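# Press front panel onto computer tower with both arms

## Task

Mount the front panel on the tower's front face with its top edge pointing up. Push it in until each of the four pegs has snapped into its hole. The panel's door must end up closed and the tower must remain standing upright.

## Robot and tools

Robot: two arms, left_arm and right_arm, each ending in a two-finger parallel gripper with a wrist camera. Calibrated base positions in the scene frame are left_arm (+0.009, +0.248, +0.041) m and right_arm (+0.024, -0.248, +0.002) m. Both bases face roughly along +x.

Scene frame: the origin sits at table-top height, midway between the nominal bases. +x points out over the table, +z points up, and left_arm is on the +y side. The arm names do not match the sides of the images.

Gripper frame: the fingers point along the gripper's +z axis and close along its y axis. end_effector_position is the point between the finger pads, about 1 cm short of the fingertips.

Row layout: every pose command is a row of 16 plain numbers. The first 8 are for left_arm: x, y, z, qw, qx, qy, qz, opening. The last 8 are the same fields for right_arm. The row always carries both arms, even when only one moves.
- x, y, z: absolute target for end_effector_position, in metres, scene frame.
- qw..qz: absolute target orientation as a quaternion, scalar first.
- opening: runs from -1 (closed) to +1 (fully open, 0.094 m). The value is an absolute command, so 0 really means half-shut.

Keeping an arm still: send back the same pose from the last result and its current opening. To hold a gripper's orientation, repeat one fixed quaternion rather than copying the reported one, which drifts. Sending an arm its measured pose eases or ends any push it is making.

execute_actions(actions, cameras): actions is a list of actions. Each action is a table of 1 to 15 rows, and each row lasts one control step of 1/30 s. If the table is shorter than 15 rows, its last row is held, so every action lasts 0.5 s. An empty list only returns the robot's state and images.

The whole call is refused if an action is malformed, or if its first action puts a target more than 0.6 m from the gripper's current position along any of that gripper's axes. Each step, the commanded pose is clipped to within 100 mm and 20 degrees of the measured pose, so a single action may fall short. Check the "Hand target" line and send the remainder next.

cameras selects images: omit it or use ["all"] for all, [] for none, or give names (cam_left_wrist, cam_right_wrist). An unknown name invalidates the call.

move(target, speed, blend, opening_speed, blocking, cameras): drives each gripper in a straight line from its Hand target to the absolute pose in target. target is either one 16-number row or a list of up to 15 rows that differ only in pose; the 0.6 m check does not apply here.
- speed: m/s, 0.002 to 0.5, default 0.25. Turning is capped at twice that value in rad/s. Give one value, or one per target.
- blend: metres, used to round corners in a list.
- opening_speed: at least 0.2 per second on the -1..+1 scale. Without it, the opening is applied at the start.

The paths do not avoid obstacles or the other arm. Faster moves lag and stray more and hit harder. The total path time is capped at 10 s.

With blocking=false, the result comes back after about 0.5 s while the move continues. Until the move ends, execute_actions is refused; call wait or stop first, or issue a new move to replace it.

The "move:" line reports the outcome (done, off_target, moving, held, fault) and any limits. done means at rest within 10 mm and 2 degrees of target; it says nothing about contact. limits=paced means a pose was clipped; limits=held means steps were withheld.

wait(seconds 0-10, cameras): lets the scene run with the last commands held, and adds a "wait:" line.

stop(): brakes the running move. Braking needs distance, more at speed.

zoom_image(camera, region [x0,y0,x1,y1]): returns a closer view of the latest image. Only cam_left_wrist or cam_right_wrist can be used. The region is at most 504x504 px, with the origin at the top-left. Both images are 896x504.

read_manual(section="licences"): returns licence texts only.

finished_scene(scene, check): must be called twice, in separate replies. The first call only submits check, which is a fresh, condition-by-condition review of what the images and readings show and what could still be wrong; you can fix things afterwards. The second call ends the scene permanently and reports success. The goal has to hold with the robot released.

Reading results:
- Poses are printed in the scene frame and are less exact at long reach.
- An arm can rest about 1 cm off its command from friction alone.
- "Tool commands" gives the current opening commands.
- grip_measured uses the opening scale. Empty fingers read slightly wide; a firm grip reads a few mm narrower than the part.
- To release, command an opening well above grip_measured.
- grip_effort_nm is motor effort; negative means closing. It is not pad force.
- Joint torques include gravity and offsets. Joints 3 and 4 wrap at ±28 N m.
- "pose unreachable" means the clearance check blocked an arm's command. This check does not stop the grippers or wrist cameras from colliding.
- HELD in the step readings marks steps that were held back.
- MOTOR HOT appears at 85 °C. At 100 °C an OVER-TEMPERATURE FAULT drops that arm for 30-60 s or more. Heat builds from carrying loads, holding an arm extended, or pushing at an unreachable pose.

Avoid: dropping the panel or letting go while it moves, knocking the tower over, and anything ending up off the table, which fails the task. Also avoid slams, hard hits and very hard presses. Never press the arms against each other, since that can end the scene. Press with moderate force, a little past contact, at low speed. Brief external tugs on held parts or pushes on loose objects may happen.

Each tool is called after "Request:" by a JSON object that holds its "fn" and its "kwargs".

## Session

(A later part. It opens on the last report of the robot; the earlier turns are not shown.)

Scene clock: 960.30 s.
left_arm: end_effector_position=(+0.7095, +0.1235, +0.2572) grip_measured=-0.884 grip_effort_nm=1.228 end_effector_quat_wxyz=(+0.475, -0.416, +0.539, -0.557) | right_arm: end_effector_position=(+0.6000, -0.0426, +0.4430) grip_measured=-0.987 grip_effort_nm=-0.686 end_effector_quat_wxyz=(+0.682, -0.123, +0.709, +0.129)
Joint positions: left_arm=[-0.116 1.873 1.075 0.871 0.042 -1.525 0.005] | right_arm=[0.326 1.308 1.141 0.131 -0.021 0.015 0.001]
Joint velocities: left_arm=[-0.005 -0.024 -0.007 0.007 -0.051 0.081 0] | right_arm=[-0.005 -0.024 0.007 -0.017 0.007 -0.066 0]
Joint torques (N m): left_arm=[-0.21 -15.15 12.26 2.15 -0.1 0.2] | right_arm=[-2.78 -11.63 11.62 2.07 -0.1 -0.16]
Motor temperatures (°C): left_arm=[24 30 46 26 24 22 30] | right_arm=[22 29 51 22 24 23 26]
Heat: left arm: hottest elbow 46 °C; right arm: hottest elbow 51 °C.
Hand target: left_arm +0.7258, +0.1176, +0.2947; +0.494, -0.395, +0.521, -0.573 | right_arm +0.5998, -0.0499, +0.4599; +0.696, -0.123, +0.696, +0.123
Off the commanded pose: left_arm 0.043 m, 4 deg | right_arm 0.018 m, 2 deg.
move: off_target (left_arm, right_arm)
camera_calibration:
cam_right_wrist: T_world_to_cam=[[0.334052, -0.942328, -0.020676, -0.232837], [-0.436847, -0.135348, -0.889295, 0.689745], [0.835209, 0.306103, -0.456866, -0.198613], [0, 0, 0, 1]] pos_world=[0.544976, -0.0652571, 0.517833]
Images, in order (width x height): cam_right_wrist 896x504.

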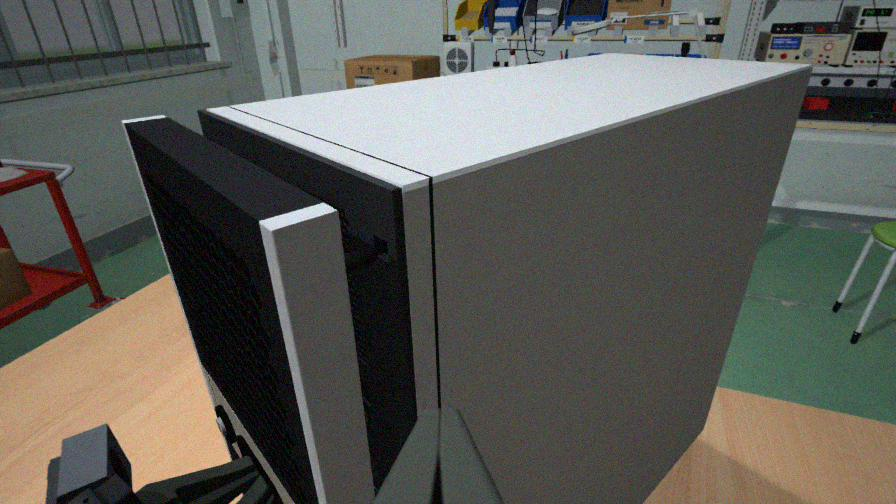

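Request:
{"fn": "move", "kwargs": {"target": [[0.715,0.124,0.306,0.4939,-0.3948,0.5211,-0.5738,-0.45,0.60,-0.05,0.46,0.696,-0.123,0.696,0.123,-1],[0.732,0.117,0.304,0.4939,-0.3948,0.5211,-0.5738,-0.45,0.60,-0.05,0.46,0.696,-0.123,0.696,0.123,-1]], "cameras": ["cam_right_wrist"], "speed": 0.06}}

Request:
{"fn": "zoom_image", "kwargs": {"camera": "cam_right_wrist", "region": [200, 130, 480, 410]}}

Scene clock: 966.53 s.
left_arm: end_effector_position=(+0.7095, +0.1236, +0.2564) grip_measured=-0.882 grip_effort_nm=1.223 end_effector_quat_wxyz=(+0.472, -0.418, +0.542, -0.555) | right_arm: end_effector_position=(+0.6000, -0.0426, +0.4430) grip_measured=-0.987 grip_effort_nm=-0.681 end_effector_quat_wxyz=(+0.682, -0.123, +0.709, +0.129)
Joint positions: left_arm=[-0.116 1.868 1.075 0.854 0.043 -1.525 0.006] | right_arm=[0.326 1.308 1.141 0.131 -0.021 0.015 0.001]
Joint velocities: left_arm=[0.005 -0.015 0.002 -0.007 0.022 0.051 -0.003] | right_arm=[-0.005 -0.015 -0.022 0.012 -0.066 -0.051 0.001]
Joint torques (N m): left_arm=[-0.26 -15.38 13 1.94 -0.1 0.18] | right_arm=[-2.02 -12.34 11.49 2.04 -0.11 -0.18]
Motor temperatures (°C): left_arm=[24 30 46 26 24 22 30] | right_arm=[22 29 51 22 24 23 26]
Heat: left arm: hottest elbow 46 °C; right arm: hottest elbow 51 °C.
Hand target: left_arm +0.7275, +0.1182, +0.3038; +0.494, -0.395, +0.520, -0.574 | right_arm +0.5998, -0.0499, +0.4599; +0.696, -0.123, +0.696, +0.123
Off the commanded pose: left_arm 0.053 m, 5 deg | right_arm 0.018 m, 2 deg.
move: off_target (left_arm, right_arm)
camera_calibration:
cam_right_wrist: T_world_to_cam=[[0.334052, -0.942328, -0.020676, -0.232837], [-0.436847, -0.135348, -0.889295, 0.689745], [0.835209, 0.306103, -0.456866, -0.198613], [0, 0, 0, 1]] pos_world=[0.544976, -0.0652571, 0.517833]
Images, in order (width x height): cam_right_wrist 896x504.

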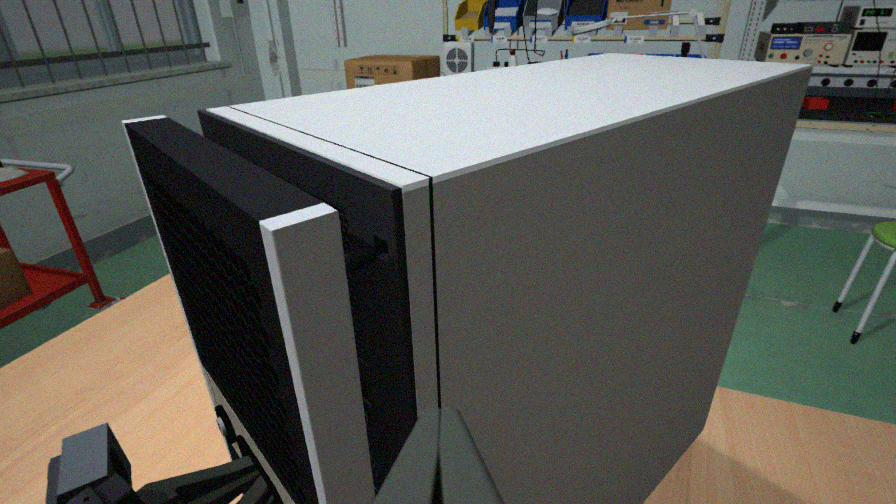

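Scaled by 1.800 from the camera's 896x504 image, which has a finer 1280x720 frame.

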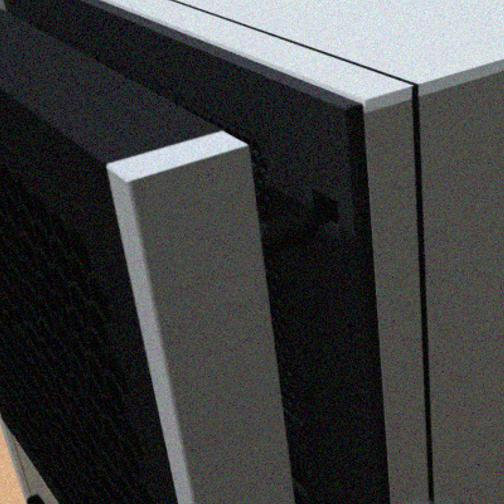

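Request:
{"fn": "move", "kwargs": {"target": [0.770,0.096,0.298,0.4939,-0.3948,0.5211,-0.5738,-0.45,0.60,-0.05,0.46,0.696,-0.123,0.696,0.123,-1], "cameras": ["cam_right_wrist"], "speed": 0.06}}

Request:
{"fn": "zoom_image", "kwargs": {"camera": "cam_right_wrist", "region": [200, 130, 480, 410]}}

Scene clock: 977.33 s.
left_arm: end_effector_position=(+0.7119, +0.1243, +0.2565) grip_measured=-0.881 grip_effort_nm=1.233 end_effector_quat_wxyz=(+0.476, -0.423, +0.542, -0.549) | right_arm: end_effector_position=(+0.6000, -0.0426, +0.4430) grip_measured=-0.987 grip_effort_nm=-0.681 end_effector_quat_wxyz=(+0.682, -0.123, +0.709, +0.129)
Joint positions: left_arm=[-0.118 1.87 1.082 0.844 0.026 -1.52 0.006] | right_arm=[0.326 1.308 1.141 0.131 -0.021 0.015 0.001]
Joint velocities: left_arm=[0.005 -0.005 -0.022 -0.002 -0.037 0.081 -0.001] | right_arm=[-0.015 0.005 -0.007 -0.022 0.022 -0.037 0]
Joint torques (N m): left_arm=[-2.08 -10.23 19.48 1.48 -0.38 0.16] | right_arm=[-2.49 -12.22 11.51 2.21 -0.11 -0.18]
Motor temperatures (°C): left_arm=[24 30 48 26 24 22 30] | right_arm=[22 29 51 22 24 23 26]
Heat: left arm: hottest elbow 48 °C; right arm: hottest elbow 51 °C.
Hand target: left_arm +0.7542, +0.0990, +0.2979; +0.494, -0.395, +0.520, -0.574 | right_arm +0.5998, -0.0499, +0.4599; +0.696, -0.123, +0.696, +0.123
Off the commanded pose: left_arm 0.077 m, 5 deg | right_arm 0.018 m, 2 deg.
move: off_target (left_arm, right_arm)
camera_calibration:
cam_right_wrist: T_world_to_cam=[[0.334052, -0.942328, -0.020676, -0.232837], [-0.436847, -0.135348, -0.889295, 0.689745], [0.835209, 0.306103, -0.456866, -0.198613], [0, 0, 0, 1]] pos_world=[0.544976, -0.0652571, 0.517833]
Images, in order (width x height): cam_right_wrist 896x504.

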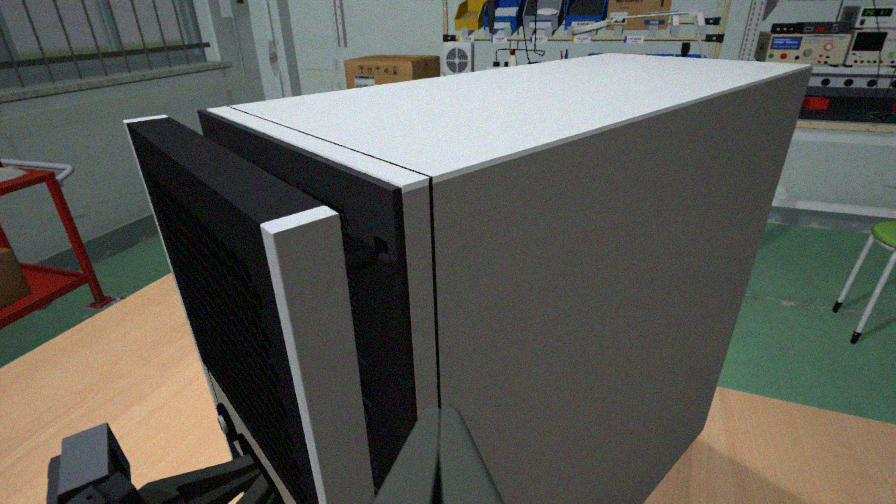

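Scaled by 1.800 from the camera's 896x504 image, which has a finer 1280x720 frame.

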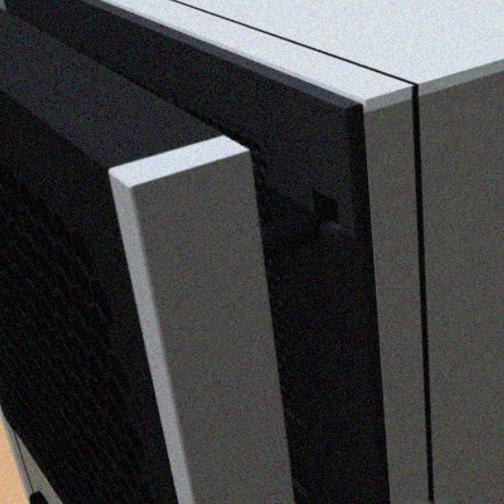

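Request:
{"fn": "move", "kwargs": {"target": [[0.690,0.132,0.306,0.4939,-0.3948,0.5211,-0.5738,-0.45,0.60,-0.05,0.46,0.696,-0.123,0.696,0.123,-1],[0.700,0.130,0.300,0.4939,-0.3948,0.5211,-0.5738,-0.45,0.60,-0.05,0.46,0.696,-0.123,0.696,0.123,-1],[0.7255,0.1175,0.297,0.4939,-0.3948,0.5211,-0.5738,-0.45,0.60,-0.05,0.46,0.696,-0.123,0.696,0.123,-1]], "cameras": ["cam_right_wrist"], "speed": 0.08}}

Request:
{"fn": "zoom_image", "kwargs": {"camera": "cam_right_wrist", "region": [200, 130, 480, 410]}}

Scene clock: 991.73 s.
left_arm: end_effector_position=(+0.7081, +0.1244, +0.2600) grip_measured=-0.880 grip_effort_nm=1.228 end_effector_quat_wxyz=(+0.476, -0.416, +0.541, -0.555) | right_arm: end_effector_position=(+0.6000, -0.0426, +0.4430) grip_measured=-0.987 grip_effort_nm=-0.691 end_effector_quat_wxyz=(+0.682, -0.123, +0.709, +0.129)
Joint positions: left_arm=[-0.115 1.862 1.072 0.858 0.043 -1.52 0.006] | right_arm=[0.326 1.308 1.141 0.131 -0.021 0.015 0.001]
Joint velocities: left_arm=[0.005 -0.024 0.022 -0.012 -0.022 0.007 0.001] | right_arm=[-0.005 0.005 0.012 0.002 -0.022 0.051 -0.001]
Joint torques (N m): left_arm=[-0.32 -14.97 11.99 2.62 -0.15 0.14] | right_arm=[-2.32 -11.87 11.52 2 -0.05 -0.17]
Motor temperatures (°C): left_arm=[24 29 49 26 24 22 30] | right_arm=[22 29 50 22 24 23 26]
Heat: left arm: hottest elbow 49 °C; right arm: hottest elbow 50 °C.
Hand target: left_arm +0.7227, +0.1181, +0.2969; +0.494, -0.395, +0.520, -0.574 | right_arm +0.5998, -0.0499, +0.4599; +0.696, -0.123, +0.696, +0.123
Off the commanded pose: left_arm 0.041 m, 5 deg | right_arm 0.018 m, 2 deg.
move: off_target (left_arm, right_arm)
camera_calibration:
cam_right_wrist: T_world_to_cam=[[0.334052, -0.942328, -0.020676, -0.232837], [-0.436847, -0.135348, -0.889295, 0.689745], [0.835209, 0.306103, -0.456866, -0.198613], [0, 0, 0, 1]] pos_world=[0.544976, -0.0652571, 0.517833]
Images, in order (width x height): cam_right_wrist 896x504.

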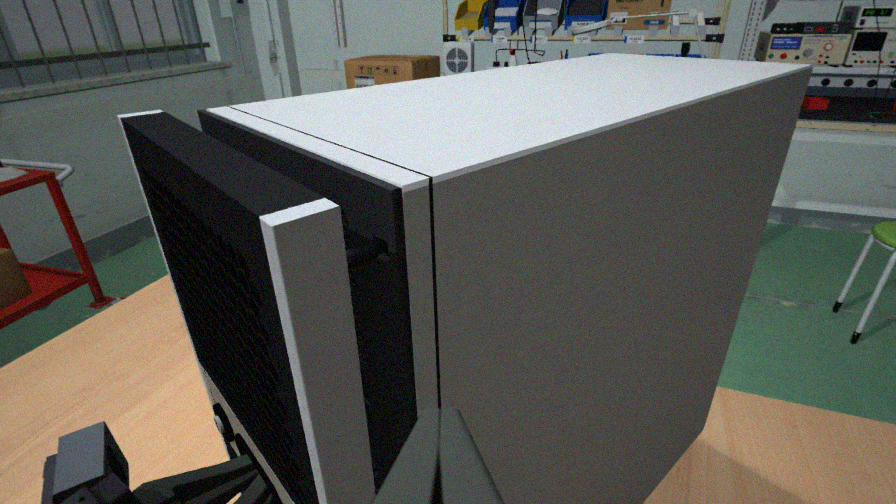

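Scaled by 1.800 from the camera's 896x504 image, which has a finer 1280x720 frame.

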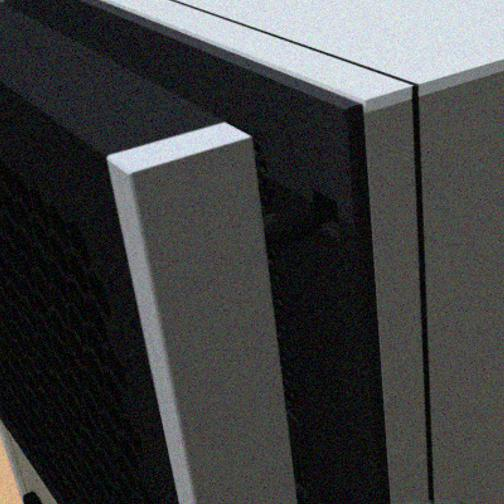

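Request:
{"fn": "zoom_image", "kwargs": {"camera": "cam_right_wrist", "region": [330, 190, 430, 290]}}

Scaled by 5.040 from the camera's 896x504 image, which has a finer 1280x720 frame.

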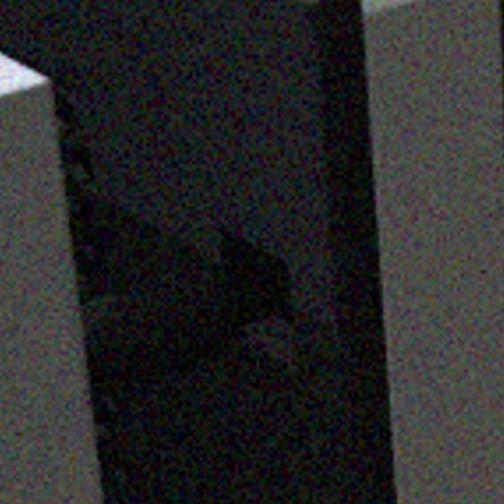

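Request:
{"fn": "move", "kwargs": {"target": [[0.692,0.143,0.306,0.4939,-0.3948,0.5211,-0.5738,-0.45,0.60,-0.05,0.46,0.696,-0.123,0.696,0.123,-1],[0.704,0.138,0.302,0.4939,-0.3948,0.5211,-0.5738,-0.45,0.60,-0.05,0.46,0.696,-0.123,0.696,0.123,-1],[0.7265,0.1225,0.300,0.4939,-0.3948,0.5211,-0.5738,-0.45,0.60,-0.05,0.46,0.696,-0.123,0.696,0.123,-1]], "cameras": ["cam_right_wrist"], "speed": 0.08}}

Request:
{"fn": "zoom_image", "kwargs": {"camera": "cam_right_wrist", "region": [330, 190, 430, 290]}}

Scene clock: 1009.63 s.
left_arm: end_effector_position=(+0.7098, +0.1303, +0.2643) grip_measured=-0.879 grip_effort_nm=1.238 end_effector_quat_wxyz=(+0.477, -0.415, +0.540, -0.555) | right_arm: end_effector_position=(+0.6000, -0.0426, +0.4430) grip_measured=-0.987 grip_effort_nm=-0.686 end_effector_quat_wxyz=(+0.682, -0.123, +0.709, +0.129)
Joint positions: left_arm=[-0.104 1.857 1.076 0.854 0.052 -1.52 0.006] | right_arm=[0.326 1.308 1.141 0.131 -0.021 0.015 0.001]
Joint velocities: left_arm=[-0.015 -0.024 -0.002 0.002 -0.037 -0.007 0] | right_arm=[0.005 -0.015 -0.002 -0.007 -0.007 -0.022 0]
Joint torques (N m): left_arm=[-0.67 -14.8 11.93 2.63 -0.11 0.14] | right_arm=[-2.2 -11.52 11.62 2.1 -0.13 -0.19]
Motor temperatures (°C): left_arm=[24 30 47 26 24 22 30] | right_arm=[22 29 50 22 24 23 26]
Heat: left arm: hottest elbow 47 °C; right arm: hottest elbow 50 °C.
Hand target: left_arm +0.7238, +0.1231, +0.2998; +0.494, -0.395, +0.521, -0.574 | right_arm +0.5998, -0.0499, +0.4599; +0.696, -0.123, +0.696, +0.123
Off the commanded pose: left_arm 0.040 m, 4 deg | right_arm 0.018 m, 2 deg.
move: off_target (left_arm, right_arm)
camera_calibration:
cam_right_wrist: T_world_to_cam=[[0.334052, -0.942328, -0.020676, -0.232837], [-0.436847, -0.135348, -0.889295, 0.689745], [0.835209, 0.306103, -0.456866, -0.198613], [0, 0, 0, 1]] pos_world=[0.544976, -0.0652571, 0.517833]
Images, in order (width x height): cam_right_wrist 896x504.

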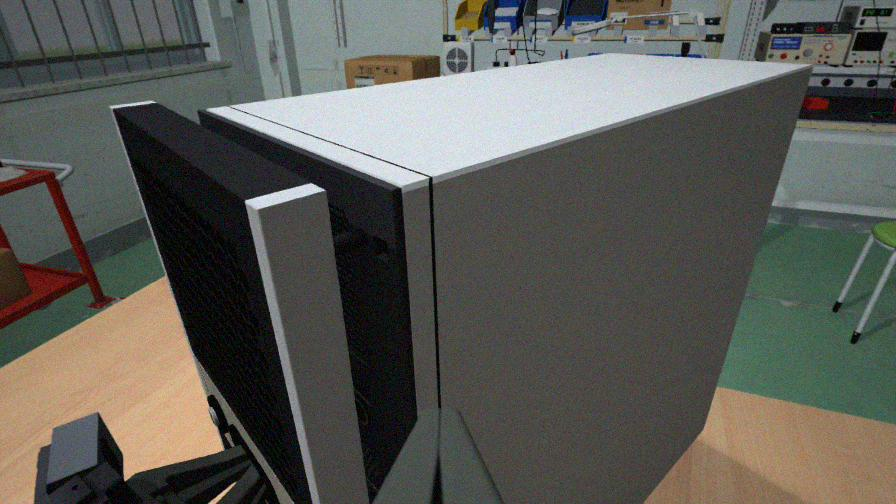

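Scaled by 5.040 from the camera's 896x504 image, which has a finer 1280x720 frame.

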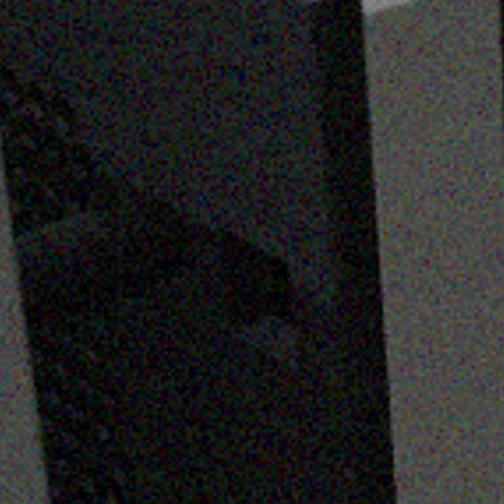

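Request:
{"fn": "move", "kwargs": {"target": [[0.7265,0.1225,0.300,0.4939,-0.3948,0.5211,-0.5738,-0.45,0.55,-0.06,0.62,0.45,0,0.893,0,-1],[0.7265,0.1225,0.300,0.4939,-0.3948,0.5211,-0.5738,-0.45,0.63,0.02,0.64,0.259,0,0.966,0,-1]], "cameras": ["cam_right_wrist"]}}

Scene clock: 1037.80 s.
left_arm: end_effector_position=(+0.7098, +0.1303, +0.2643) grip_measured=-0.879 grip_effort_nm=1.228 end_effector_quat_wxyz=(+0.477, -0.415, +0.540, -0.555) | right_arm: end_effector_position=(+0.6350, +0.0135, +0.6217) grip_measured=-0.987 grip_effort_nm=-0.681 end_effector_quat_wxyz=(+0.475, -0.026, +0.878, +0.055)
Joint positions: left_arm=[-0.104 1.857 1.076 0.854 0.052 -1.52 0.006] | right_arm=[0.465 1.967 2.875 -1.507 0.277 0.27 0.001]
Joint velocities: left_arm=[0.005 0.015 -0.002 -0.022 -0.081 -0.007 0] | right_arm=[-0.024 -0.005 0.007 -0.017 -0.066 0.037 0.001]
Joint torques (N m): left_arm=[-0.44 -14.68 11.89 2.55 -0.12 0.14] | right_arm=[-0.56 -16.5 11.04 2.22 0.08 -0.06]
Motor temperatures (°C): left_arm=[24 31 49 26 24 21 30] | right_arm=[22 30 50 22 24 23 26]
Heat: left arm: hottest elbow 49 °C; right arm: hottest elbow 50 °C.
Hand target: left_arm +0.7239, +0.1231, +0.2998; +0.494, -0.395, +0.521, -0.574 | right_arm +0.6283, +0.0186, +0.6419; +0.497, -0.027, +0.864, +0.069
Off the commanded pose: left_arm 0.040 m, 4 deg | right_arm 0.020 m, 28 deg; orientation clipped.
elbow stopped short (right arm): the move would have taken joint 3 (elbow) straighter than the controller allows.
move: off_target (left_arm, right_arm); limits=paced
camera_calibration:
cam_right_wrist: T_world_to_cam=[[0.0805269, -0.994492, -0.0670956, 0.00260958], [-0.84886, -0.0331404, -0.527578, 0.906861], [0.522449, 0.099439, -0.846853, 0.280405], [0, 0, 0, 1]] pos_world=[0.623091, 0.00476584, 0.716077]
Images, in order (width x height): cam_right_wrist 896x504.

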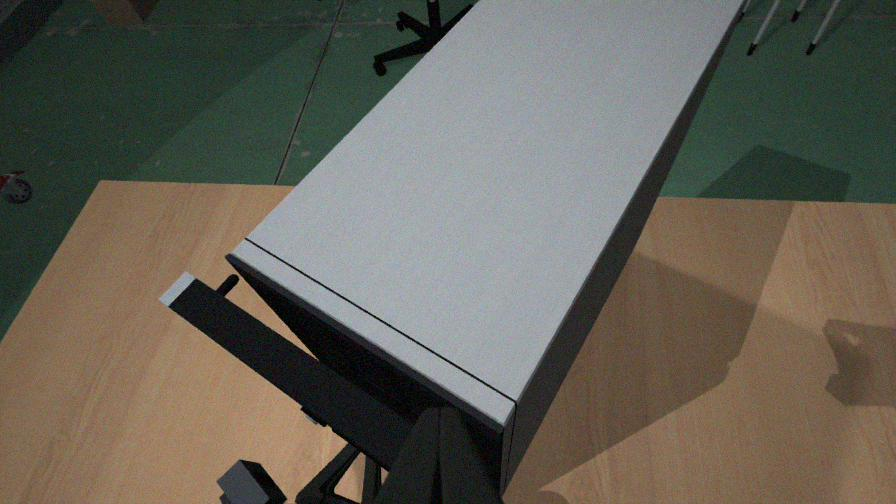

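Request:
{"fn": "move", "kwargs": {"target": [[0.700,0.135,0.298,0.4939,-0.3948,0.5211,-0.5738,-0.45,0.63,-0.04,0.645,0.475,0,0.88,0,-1],[0.7265,0.1195,0.292,0.4939,-0.3948,0.5211,-0.5738,-0.45,0.63,-0.04,0.645,0.475,0,0.88,0,-1]], "cameras": ["cam_right_wrist"], "speed": 0.1}}

Request:
{"fn": "zoom_image", "kwargs": {"camera": "cam_right_wrist", "region": [50, 150, 450, 504]}}

Scene clock: 1057.83 s.
left_arm: end_effector_position=(+0.7099, +0.1276, +0.2561) grip_measured=-0.879 grip_effort_nm=1.228 end_effector_quat_wxyz=(+0.475, -0.417, +0.542, -0.553) | right_arm: end_effector_position=(+0.6422, -0.0270, +0.6154) grip_measured=-0.987 grip_effort_nm=-0.686 end_effector_quat_wxyz=(+0.467, -0.006, +0.884, +0.001)
Joint positions: left_arm=[-0.109 1.87 1.074 0.861 0.047 -1.52 0.006] | right_arm=[0.422 1.967 2.875 -1.551 0.347 0.246 0.001]
Joint velocities: left_arm=[0.005 -0.005 -0.002 -0.017 -0.007 0.081 0] | right_arm=[-0.015 -0.015 -0.007 -0.007 -0.007 -0.066 -0.001]
Joint torques (N m): left_arm=[-0.91 -14.56 11.71 3.03 -0.11 0.11] | right_arm=[-2.43 -18.26 10.97 1.01 0.32 -0.18]
Motor temperatures (°C): left_arm=[24 31 49 26 24 21 30] | right_arm=[22 32 51 22 24 23 26]
Heat: left arm: hottest elbow 49 °C; right arm: hottest elbow 51 °C.
Hand target: left_arm +0.7238, +0.1203, +0.2916; +0.494, -0.395, +0.521, -0.573 | right_arm +0.6285, -0.0403, +0.6436; +0.490, -0.002, +0.872, +0.004
Off the commanded pose: left_arm 0.040 m, 5 deg | right_arm 0.035 m, 1 deg.
elbow stopped short (right arm): the move would have taken joint 3 (elbow) straighter than the controller allows.
move: off_target (left_arm, right_arm)
camera_calibration:
cam_right_wrist: T_world_to_cam=[[-0.00642209, -0.999949, 0.0077902, -0.0291163], [-0.860403, 0.00155569, -0.509612, 0.905667], [0.509574, -0.00997549, -0.860369, 0.288993], [0, 0, 0, 1]] pos_world=[0.631788, -0.0276409, 0.710406]
Images, in order (width x height): cam_right_wrist 896x504.

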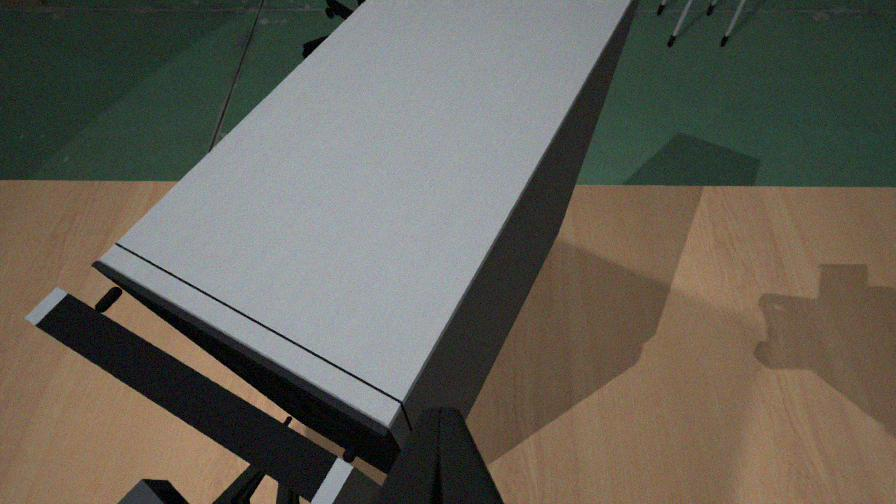

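Scaled by 1.260 from the camera's 896x504 image, which has a finer 1280x720 frame.

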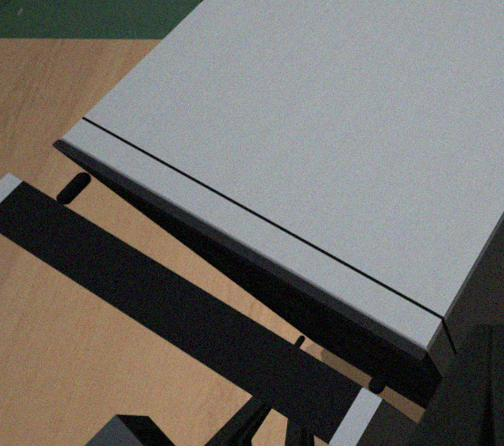

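Request:
{"fn": "move", "kwargs": {"target": [0.750,0.107,0.293,0.4939,-0.3948,0.5211,-0.5738,-0.45,0.63,-0.04,0.645,0.475,0,0.88,0,-1], "cameras": ["cam_right_wrist"], "speed": 0.06}}

Request:
{"fn": "zoom_image", "kwargs": {"camera": "cam_right_wrist", "region": [50, 150, 450, 504]}}

Scene clock: 1077.53 s.
left_arm: end_effector_position=(+0.7119, +0.1270, +0.2564) grip_measured=-0.879 grip_effort_nm=1.219 end_effector_quat_wxyz=(+0.478, -0.419, +0.540, -0.552) | right_arm: end_effector_position=(+0.6420, -0.0272, +0.6151) grip_measured=-0.987 grip_effort_nm=-0.686 end_effector_quat_wxyz=(+0.467, -0.006, +0.884, +0.001)
Joint positions: left_arm=[-0.112 1.874 1.08 0.861 0.036 -1.52 0.006] | right_arm=[0.422 1.967 2.875 -1.553 0.348 0.246 0.001]
Joint velocities: left_arm=[-0.005 -0.015 0.002 -0.007 0.022 -0.051 -0.001] | right_arm=[-0.005 -0.005 -0.002 -0.012 0.051 -0.051 0]
Joint torques (N m): left_arm=[-1.44 -12.04 15.97 1.99 -0.3 0.14] | right_arm=[-2.32 -17.96 10.93 1.24 0.32 -0.17]
Motor temperatures (°C): left_arm=[24 31 49 26 24 21 30] | right_arm=[22 33 52 22 24 23 26]
Heat: left arm: hottest elbow 49 °C; right arm: hottest elbow 52 °C.
Hand target: left_arm +0.7418, +0.1084, +0.2931; +0.494, -0.395, +0.520, -0.574 | right_arm +0.6288, -0.0403, +0.6433; +0.489, -0.001, +0.872, +0.004
Off the commanded pose: left_arm 0.057 m, 5 deg | right_arm 0.035 m, 1 deg.
elbow stopped short (right arm): the move would have taken joint 3 (elbow) straighter than the controller allows.
move: off_target (left_arm, right_arm)
camera_calibration:
cam_right_wrist: T_world_to_cam=[[-0.00671375, -0.999939, 0.00880915, -0.029731], [-0.861235, 0.00130533, -0.508205, 0.904951], [0.508163, -0.0109987, -0.861191, 0.290197], [0, 0, 0, 1]] pos_world=[0.631708, -0.0277187, 0.710078]
Images, in order (width x height): cam_right_wrist 896x504.

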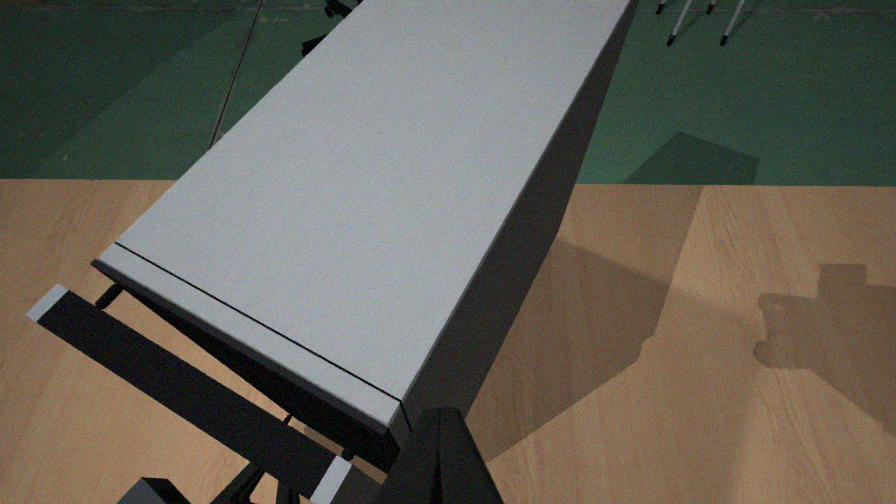

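Scaled by 1.260 from the camera's 896x504 image, which has a finer 1280x720 frame.

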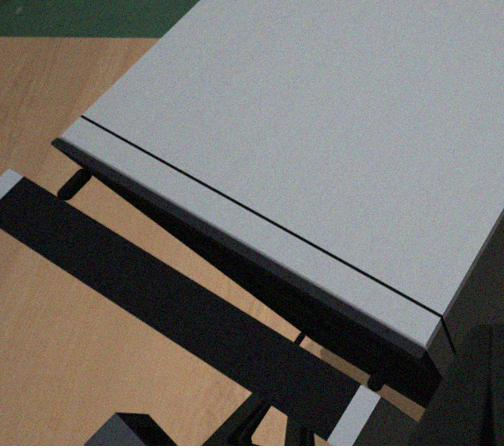

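Request:
{"fn": "move", "kwargs": {"target": [0.735,0.114,0.293,0.4939,-0.3948,0.5211,-0.5738,-0.45,0.58,-0.06,0.45,0.696,-0.123,0.696,0.123,-1], "cameras": ["cam_right_wrist"]}}

Request:
{"fn": "zoom_image", "kwargs": {"camera": "cam_right_wrist", "region": [250, 130, 430, 310]}}

Scene clock: 1084.17 s.
left_arm: end_effector_position=(+0.7118, +0.1270, +0.2564) grip_measured=-0.879 grip_effort_nm=1.228 end_effector_quat_wxyz=(+0.478, -0.419, +0.540, -0.552) | right_arm: end_effector_position=(+0.5768, -0.0536, +0.4428) grip_measured=-0.987 grip_effort_nm=-0.686 end_effector_quat_wxyz=(+0.689, -0.117, +0.703, +0.132)
Joint positions: left_arm=[-0.112 1.874 1.08 0.861 0.036 -1.52 0.006] | right_arm=[0.322 1.242 1.069 0.157 -0.021 0.025 0.001]
Joint velocities: left_arm=[0.015 0.005 0.002 -0.007 -0.037 -0.007 -0.001] | right_arm=[-0.005 0.005 0.002 -0.017 -0.022 -0.081 -0.001]
Joint torques (N m): left_arm=[-1.08 -14.21 13.12 2.52 0.01 0.14] | right_arm=[-1.73 -9.99 10.7 2.29 -0.11 -0.2]
Motor temperatures (°C): left_arm=[24 31 48 26 24 21 30] | right_arm=[22 33 51 22 24 23 26]
Heat: left arm: hottest elbow 48 °C; right arm: hottest elbow 51 °C.
Hand target: left_arm +0.7309, +0.1151, +0.2928; +0.494, -0.395, +0.520, -0.574 | right_arm +0.5804, -0.0597, +0.4460; +0.696, -0.117, +0.697, +0.125
Off the commanded pose: left_arm 0.045 m, 5 deg | right_arm 0.010 m, 2 deg.
move: off_target (left_arm); limits=paced
camera_calibration:
cam_right_wrist: T_world_to_cam=[[0.329891, -0.943513, -0.0308979, -0.228578], [-0.423283, -0.118583, -0.898204, 0.674982], [0.843803, 0.309387, -0.438493, -0.188949], [0, 0, 0, 1]] pos_world=[0.52055, -0.0771668, 0.516356]
Images, in order (width x height): cam_right_wrist 896x504.

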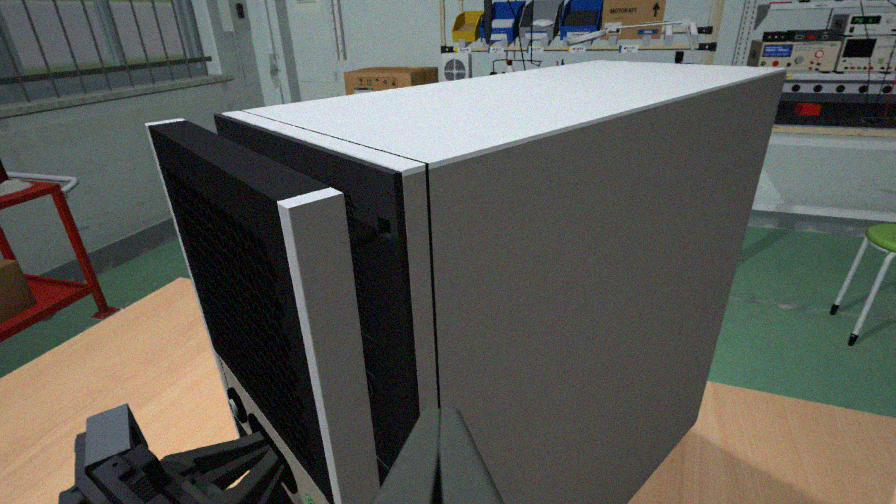

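Scaled by 2.800 from the camera's 896x504 image, which has a finer 1280x720 frame.

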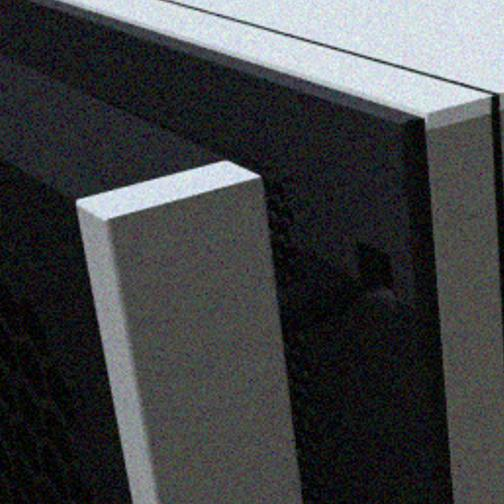

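Request:
{"fn": "move", "kwargs": {"target": [[0.700,0.135,0.302,0.4939,-0.3948,0.5211,-0.5738,-0.45,0.58,-0.06,0.45,0.696,-0.123,0.696,0.123,-1],[0.7265,0.1195,0.295,0.4939,-0.3948,0.5211,-0.5738,-0.45,0.58,-0.06,0.45,0.696,-0.123,0.696,0.123,-1],[0.755,0.1045,0.2965,0.4939,-0.3948,0.5211,-0.5738,-0.45,0.58,-0.06,0.45,0.696,-0.123,0.696,0.123,-1]], "cameras": ["cam_right_wrist"], "speed": 0.08}}

Request:
{"fn": "zoom_image", "kwargs": {"camera": "cam_right_wrist", "region": [250, 130, 430, 310]}}

Scene clock: 1094.10 s.
left_arm: end_effector_position=(+0.7125, +0.1276, +0.2606) grip_measured=-0.879 grip_effort_nm=1.219 end_effector_quat_wxyz=(+0.480, -0.419, +0.538, -0.553) | right_arm: end_effector_position=(+0.5767, -0.0532, +0.4428) grip_measured=-0.987 grip_effort_nm=-0.686 end_effector_quat_wxyz=(+0.689, -0.122, +0.702, +0.131)
Joint positions: left_arm=[-0.112 1.869 1.083 0.856 0.033 -1.52 0.006] | right_arm=[0.32 1.242 1.069 0.157 -0.029 0.015 0.001]
Joint velocities: left_arm=[0.005 0.005 0.002 0.012 -0.022 0.081 0] | right_arm=[-0.005 0.005 -0.002 0.017 -0.022 -0.095 0]
Joint torques (N m): left_arm=[-1.96 -11.63 16.98 1.58 -0.28 0.13] | right_arm=[-2.2 -9.93 11.45 1.72 -0.08 -0.22]
Motor temperatures (°C): left_arm=[24 30 48 26 24 21 30] | right_arm=[22 32 51 22 24 23 26]
Heat: left arm: hottest elbow 48 °C; right arm: hottest elbow 51 °C.
Hand target: left_arm +0.7455, +0.1064, +0.2964; +0.494, -0.395, +0.520, -0.574 | right_arm +0.5799, -0.0599, +0.4499; +0.696, -0.123, +0.697, +0.123
Off the commanded pose: left_arm 0.060 m, 4 deg | right_arm 0.010 m, 1 deg.
move: off_target (left_arm)
camera_calibration:
cam_right_wrist: T_world_to_cam=[[0.335889, -0.941674, -0.0207254, -0.236027], [-0.419308, -0.129789, -0.898518, 0.672211], [0.843421, 0.310493, -0.438446, -0.188673], [0, 0, 0, 1]] pos_world=[0.520274, -0.0764335, 0.51638]
Images, in order (width x height): cam_right_wrist 896x504.

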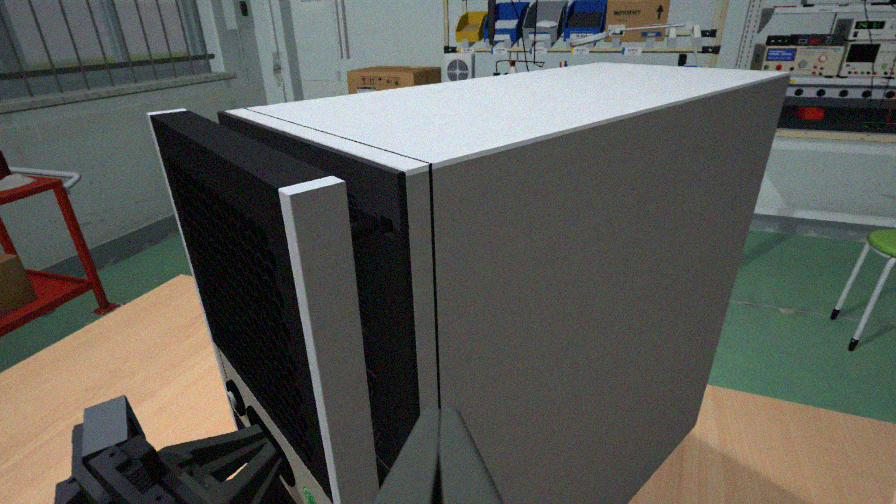

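Scaled by 2.800 from the camera's 896x504 image, which has a finer 1280x720 frame.

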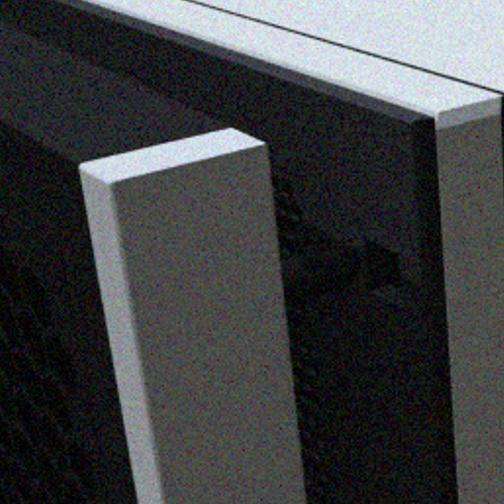

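Request:
{"fn": "move", "kwargs": {"target": [[0.715,0.1265,0.298,0.4939,-0.3948,0.5211,-0.5738,-0.45,0.58,-0.06,0.45,0.696,-0.123,0.696,0.123,-1],[0.730,0.1185,0.292,0.4939,-0.3948,0.5211,-0.5738,-0.45,0.58,-0.06,0.45,0.696,-0.123,0.696,0.123,-1],[0.762,0.101,0.292,0.4939,-0.3948,0.5211,-0.5738,-0.45,0.58,-0.06,0.45,0.696,-0.123,0.696,0.123,-1]], "cameras": ["cam_right_wrist"], "speed": 0.08}}

Request:
{"fn": "zoom_image", "kwargs": {"camera": "cam_right_wrist", "region": [250, 130, 430, 310]}}

Scene clock: 1103.73 s.
left_arm: end_effector_position=(+0.7128, +0.1275, +0.2602) grip_measured=-0.879 grip_effort_nm=1.228 end_effector_quat_wxyz=(+0.480, -0.420, +0.538, -0.552) | right_arm: end_effector_position=(+0.5766, -0.0531, +0.4428) grip_measured=-0.987 grip_effort_nm=-0.686 end_effector_quat_wxyz=(+0.689, -0.122, +0.702, +0.131)
Joint positions: left_arm=[-0.112 1.87 1.084 0.856 0.03 -1.52 0.006] | right_arm=[0.32 1.242 1.069 0.157 -0.029 0.015 0.001]
Joint velocities: left_arm=[-0.015 -0.005 0.007 -0.007 0.081 -0.007 0] | right_arm=[0.015 -0.005 -0.007 -0.007 -0.051 -0.081 0.001]
Joint torques (N m): left_arm=[-1.61 -10.4 17.99 1.81 -0.33 0.16] | right_arm=[-2.67 -10.34 11.38 1.65 -0.1 -0.18]
Motor temperatures (°C): left_arm=[24 30 52 26 24 21 30] | right_arm=[22 32 51 22 24 23 26]
Heat: left arm: hottest elbow 52 °C; right arm: hottest elbow 51 °C.
Hand target: left_arm +0.7502, +0.1032, +0.2914; +0.494, -0.395, +0.520, -0.574 | right_arm +0.5799, -0.0599, +0.4500; +0.696, -0.123, +0.696, +0.123
Off the commanded pose: left_arm 0.064 m, 5 deg | right_arm 0.010 m, 1 deg.
move: off_target (left_arm)
camera_calibration:
cam_right_wrist: T_world_to_cam=[[0.336248, -0.941545, -0.0207315, -0.236159], [-0.419261, -0.129944, -0.898518, 0.672174], [0.843302, 0.310817, -0.438446, -0.188587], [0, 0, 0, 1]] pos_world=[0.52026, -0.0763941, 0.51638]
Images, in order (width x height): cam_right_wrist 896x504.

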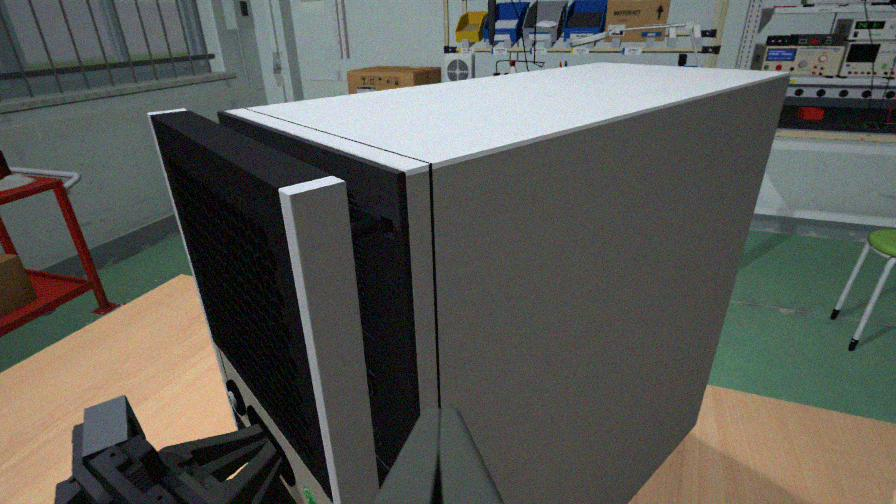

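Scaled by 2.800 from the camera's 896x504 image, which has a finer 1280x720 frame.

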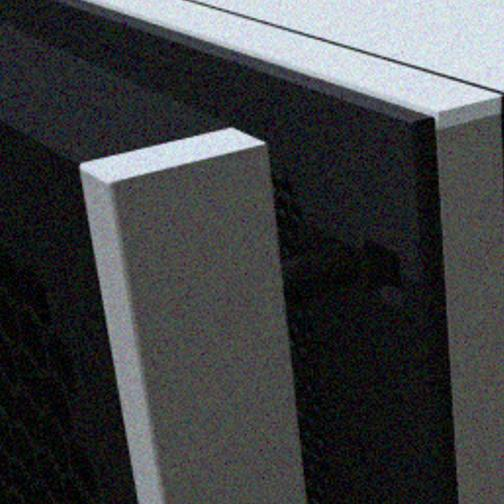

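Request:
{"fn": "move", "kwargs": {"target": [[0.745,0.109,0.291,0.4939,-0.3948,0.5211,-0.5738,-0.45,0.55,-0.04,0.645,0.475,0,0.88,0,-1],[0.745,0.109,0.291,0.4939,-0.3948,0.5211,-0.5738,-0.45,0.60,-0.03,0.66,0.475,0,0.88,0,-1]], "cameras": ["cam_right_wrist"]}}

Request:
{"fn": "zoom_image", "kwargs": {"camera": "cam_right_wrist", "region": [0, 150, 280, 400]}}

Request:
{"fn": "zoom_image", "kwargs": {"camera": "cam_right_wrist", "region": [250, 250, 500, 500]}}

Scene clock: 1116.50 s.
left_arm: end_effector_position=(+0.7127, +0.1272, +0.2607) grip_measured=-0.879 grip_effort_nm=1.223 end_effector_quat_wxyz=(+0.480, -0.419, +0.537, -0.553) | right_arm: end_effector_position=(+0.6008, -0.0206, +0.6507) grip_measured=-0.987 grip_effort_nm=-0.686 end_effector_quat_wxyz=(+0.487, -0.022, +0.873, -0.004)
Joint positions: left_arm=[-0.113 1.87 1.084 0.858 0.031 -1.52 0.006] | right_arm=[0.471 1.906 2.879 -1.58 0.392 0.226 0.001]
Joint velocities: left_arm=[0.005 -0.005 0.002 -0.012 0.037 0.051 -0.001] | right_arm=[-0.005 0.005 -0.022 0.012 0.007 0.051 -0.001]
Joint torques (N m): left_arm=[-1.44 -11.93 14.93 2.48 0 0.14] | right_arm=[-2.96 -15.5 9.98 1.1 0.11 0.07]
Motor temperatures (°C): left_arm=[24 29 56 26 24 21 30] | right_arm=[22 31 52 22 24 23 26]
Heat: left arm: hottest elbow 56 °C; right arm: hottest elbow 52 °C.
Hand target: left_arm +0.7390, +0.1102, +0.2907; +0.494, -0.395, +0.520, -0.574 | right_arm +0.5989, -0.0306, +0.6627; +0.498, -0.008, +0.867, +0.002
Off the commanded pose: left_arm 0.048 m, 4 deg | right_arm 0.013 m, 3 deg.
elbow stopped short (right arm): the move would have taken joint 3 (elbow) straighter than the controller allows.
move: off_target (left_arm, right_arm)
camera_calibration:
cam_right_wrist: T_world_to_cam=[[0.0161718, -0.99935, 0.0322225, -0.0527078], [-0.836631, -0.0311719, -0.54688, 0.897274], [0.547528, -0.0181143, -0.836591, 0.302047], [0, 0, 0, 1]] pos_world=[0.586161, -0.0192324, 0.745089]
Images, in order (width x height): cam_right_wrist 896x504.

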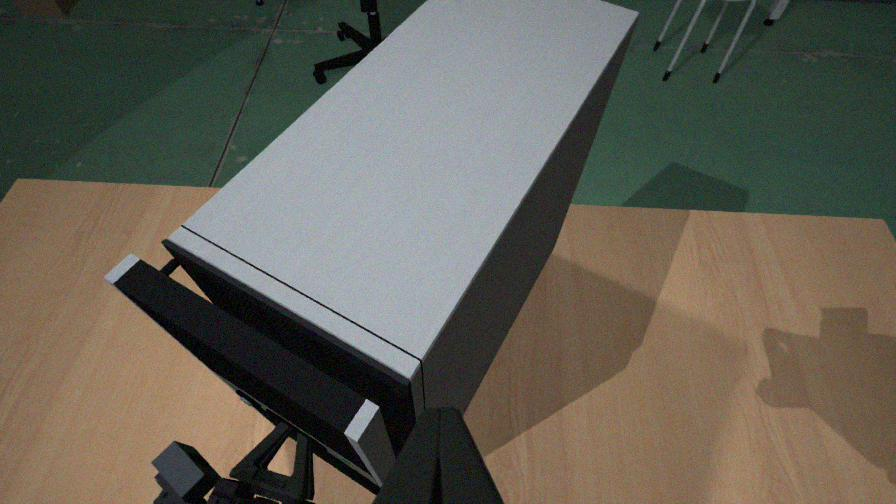

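Scaled by 1.800 from the camera's 896x504 image, which has a finer 1280x720 frame.

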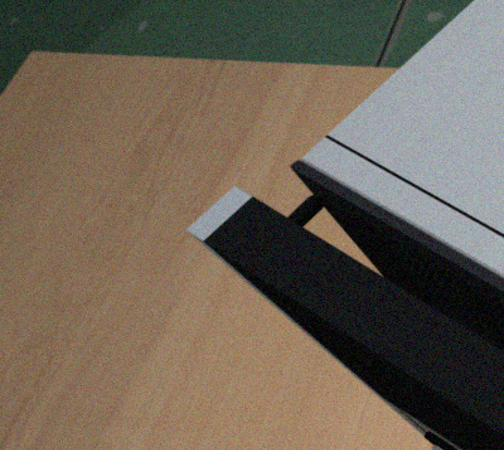

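Scaled by 2.016 from the camera's 896x504 image, which has a finer 1280x720 frame.

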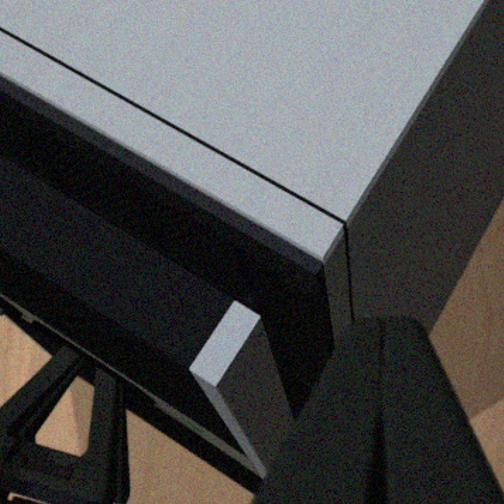

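Request:
{"fn": "move", "kwargs": {"target": [[0.700,0.126,0.300,0.4939,-0.3948,0.5211,-0.5738,-0.45,0.58,-0.06,0.45,0.696,-0.123,0.696,0.123,-1],[0.7245,0.1145,0.293,0.4939,-0.3948,0.5211,-0.5738,-0.45,0.58,-0.06,0.45,0.696,-0.123,0.696,0.123,-1],[0.755,0.098,0.295,0.4939,-0.3948,0.5211,-0.5738,-0.45,0.58,-0.06,0.45,0.696,-0.123,0.696,0.123,-1]], "cameras": ["cam_right_wrist"], "speed": 0.08}}

Request:
{"fn": "zoom_image", "kwargs": {"camera": "cam_right_wrist", "region": [250, 130, 430, 310]}}

Scene clock: 1136.20 s.
left_arm: end_effector_position=(+0.7162, +0.1167, +0.2604) grip_measured=-0.876 grip_effort_nm=1.223 end_effector_quat_wxyz=(+0.478, -0.417, +0.538, -0.555) | right_arm: end_effector_position=(+0.5817, -0.0514, +0.4334) grip_measured=-0.987 grip_effort_nm=-0.676 end_effector_quat_wxyz=(+0.683, -0.117, +0.709, +0.132)
Joint positions: left_arm=[-0.128 1.881 1.101 0.854 0.024 -1.52 0.006] | right_arm=[0.323 1.26 1.07 0.156 -0.021 0.025 0.001]
Joint velocities: left_arm=[0.005 -0.005 0.002 0.017 0.007 -0.022 -0.001] | right_arm=[-0.015 0.005 -0.012 -0.017 -0.037 -0.051 0]
Joint torques (N m): left_arm=[-1.38 -12.28 16.35 1.83 -0.32 0.17] | right_arm=[-1.9 -11.69 10.58 2.22 -0.09 -0.17]
Motor temperatures (°C): left_arm=[24 29 56 26 24 21 30] | right_arm=[22 31 51 22 24 23 26]
Heat: left arm: hottest elbow 56 °C; right arm: hottest elbow 51 °C.
Hand target: left_arm +0.7470, +0.0999, +0.2949; +0.494, -0.395, +0.520, -0.574 | right_arm +0.5801, -0.0595, +0.4461; +0.696, -0.117, +0.697, +0.125
Off the commanded pose: left_arm 0.055 m, 4 deg | right_arm 0.019 m, 2 deg.
move: off_target (left_arm, right_arm)
camera_calibration:
cam_right_wrist: T_world_to_cam=[[0.330093, -0.943428, -0.0313348, -0.228361], [-0.437819, -0.123609, -0.890525, 0.67368], [0.836273, 0.307675, -0.453853, -0.186912], [0, 0, 0, 1]] pos_world=[0.526639, -0.0746615, 0.507943]
Images, in order (width x height): cam_right_wrist 896x504.

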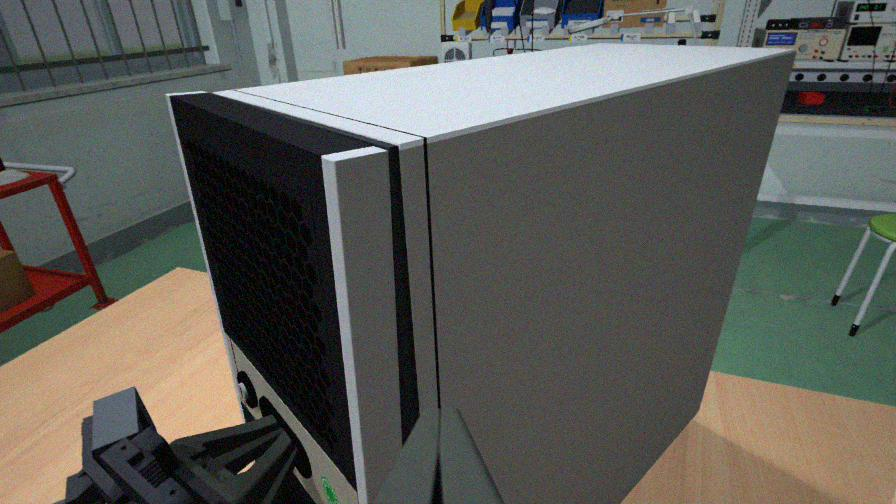

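Scaled by 2.800 from the camera's 896x504 image, which has a finer 1280x720 frame.

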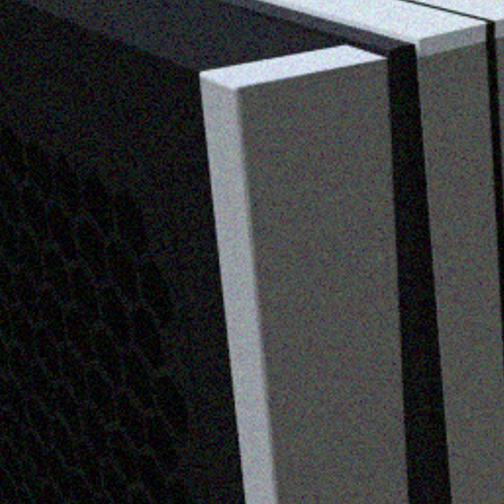

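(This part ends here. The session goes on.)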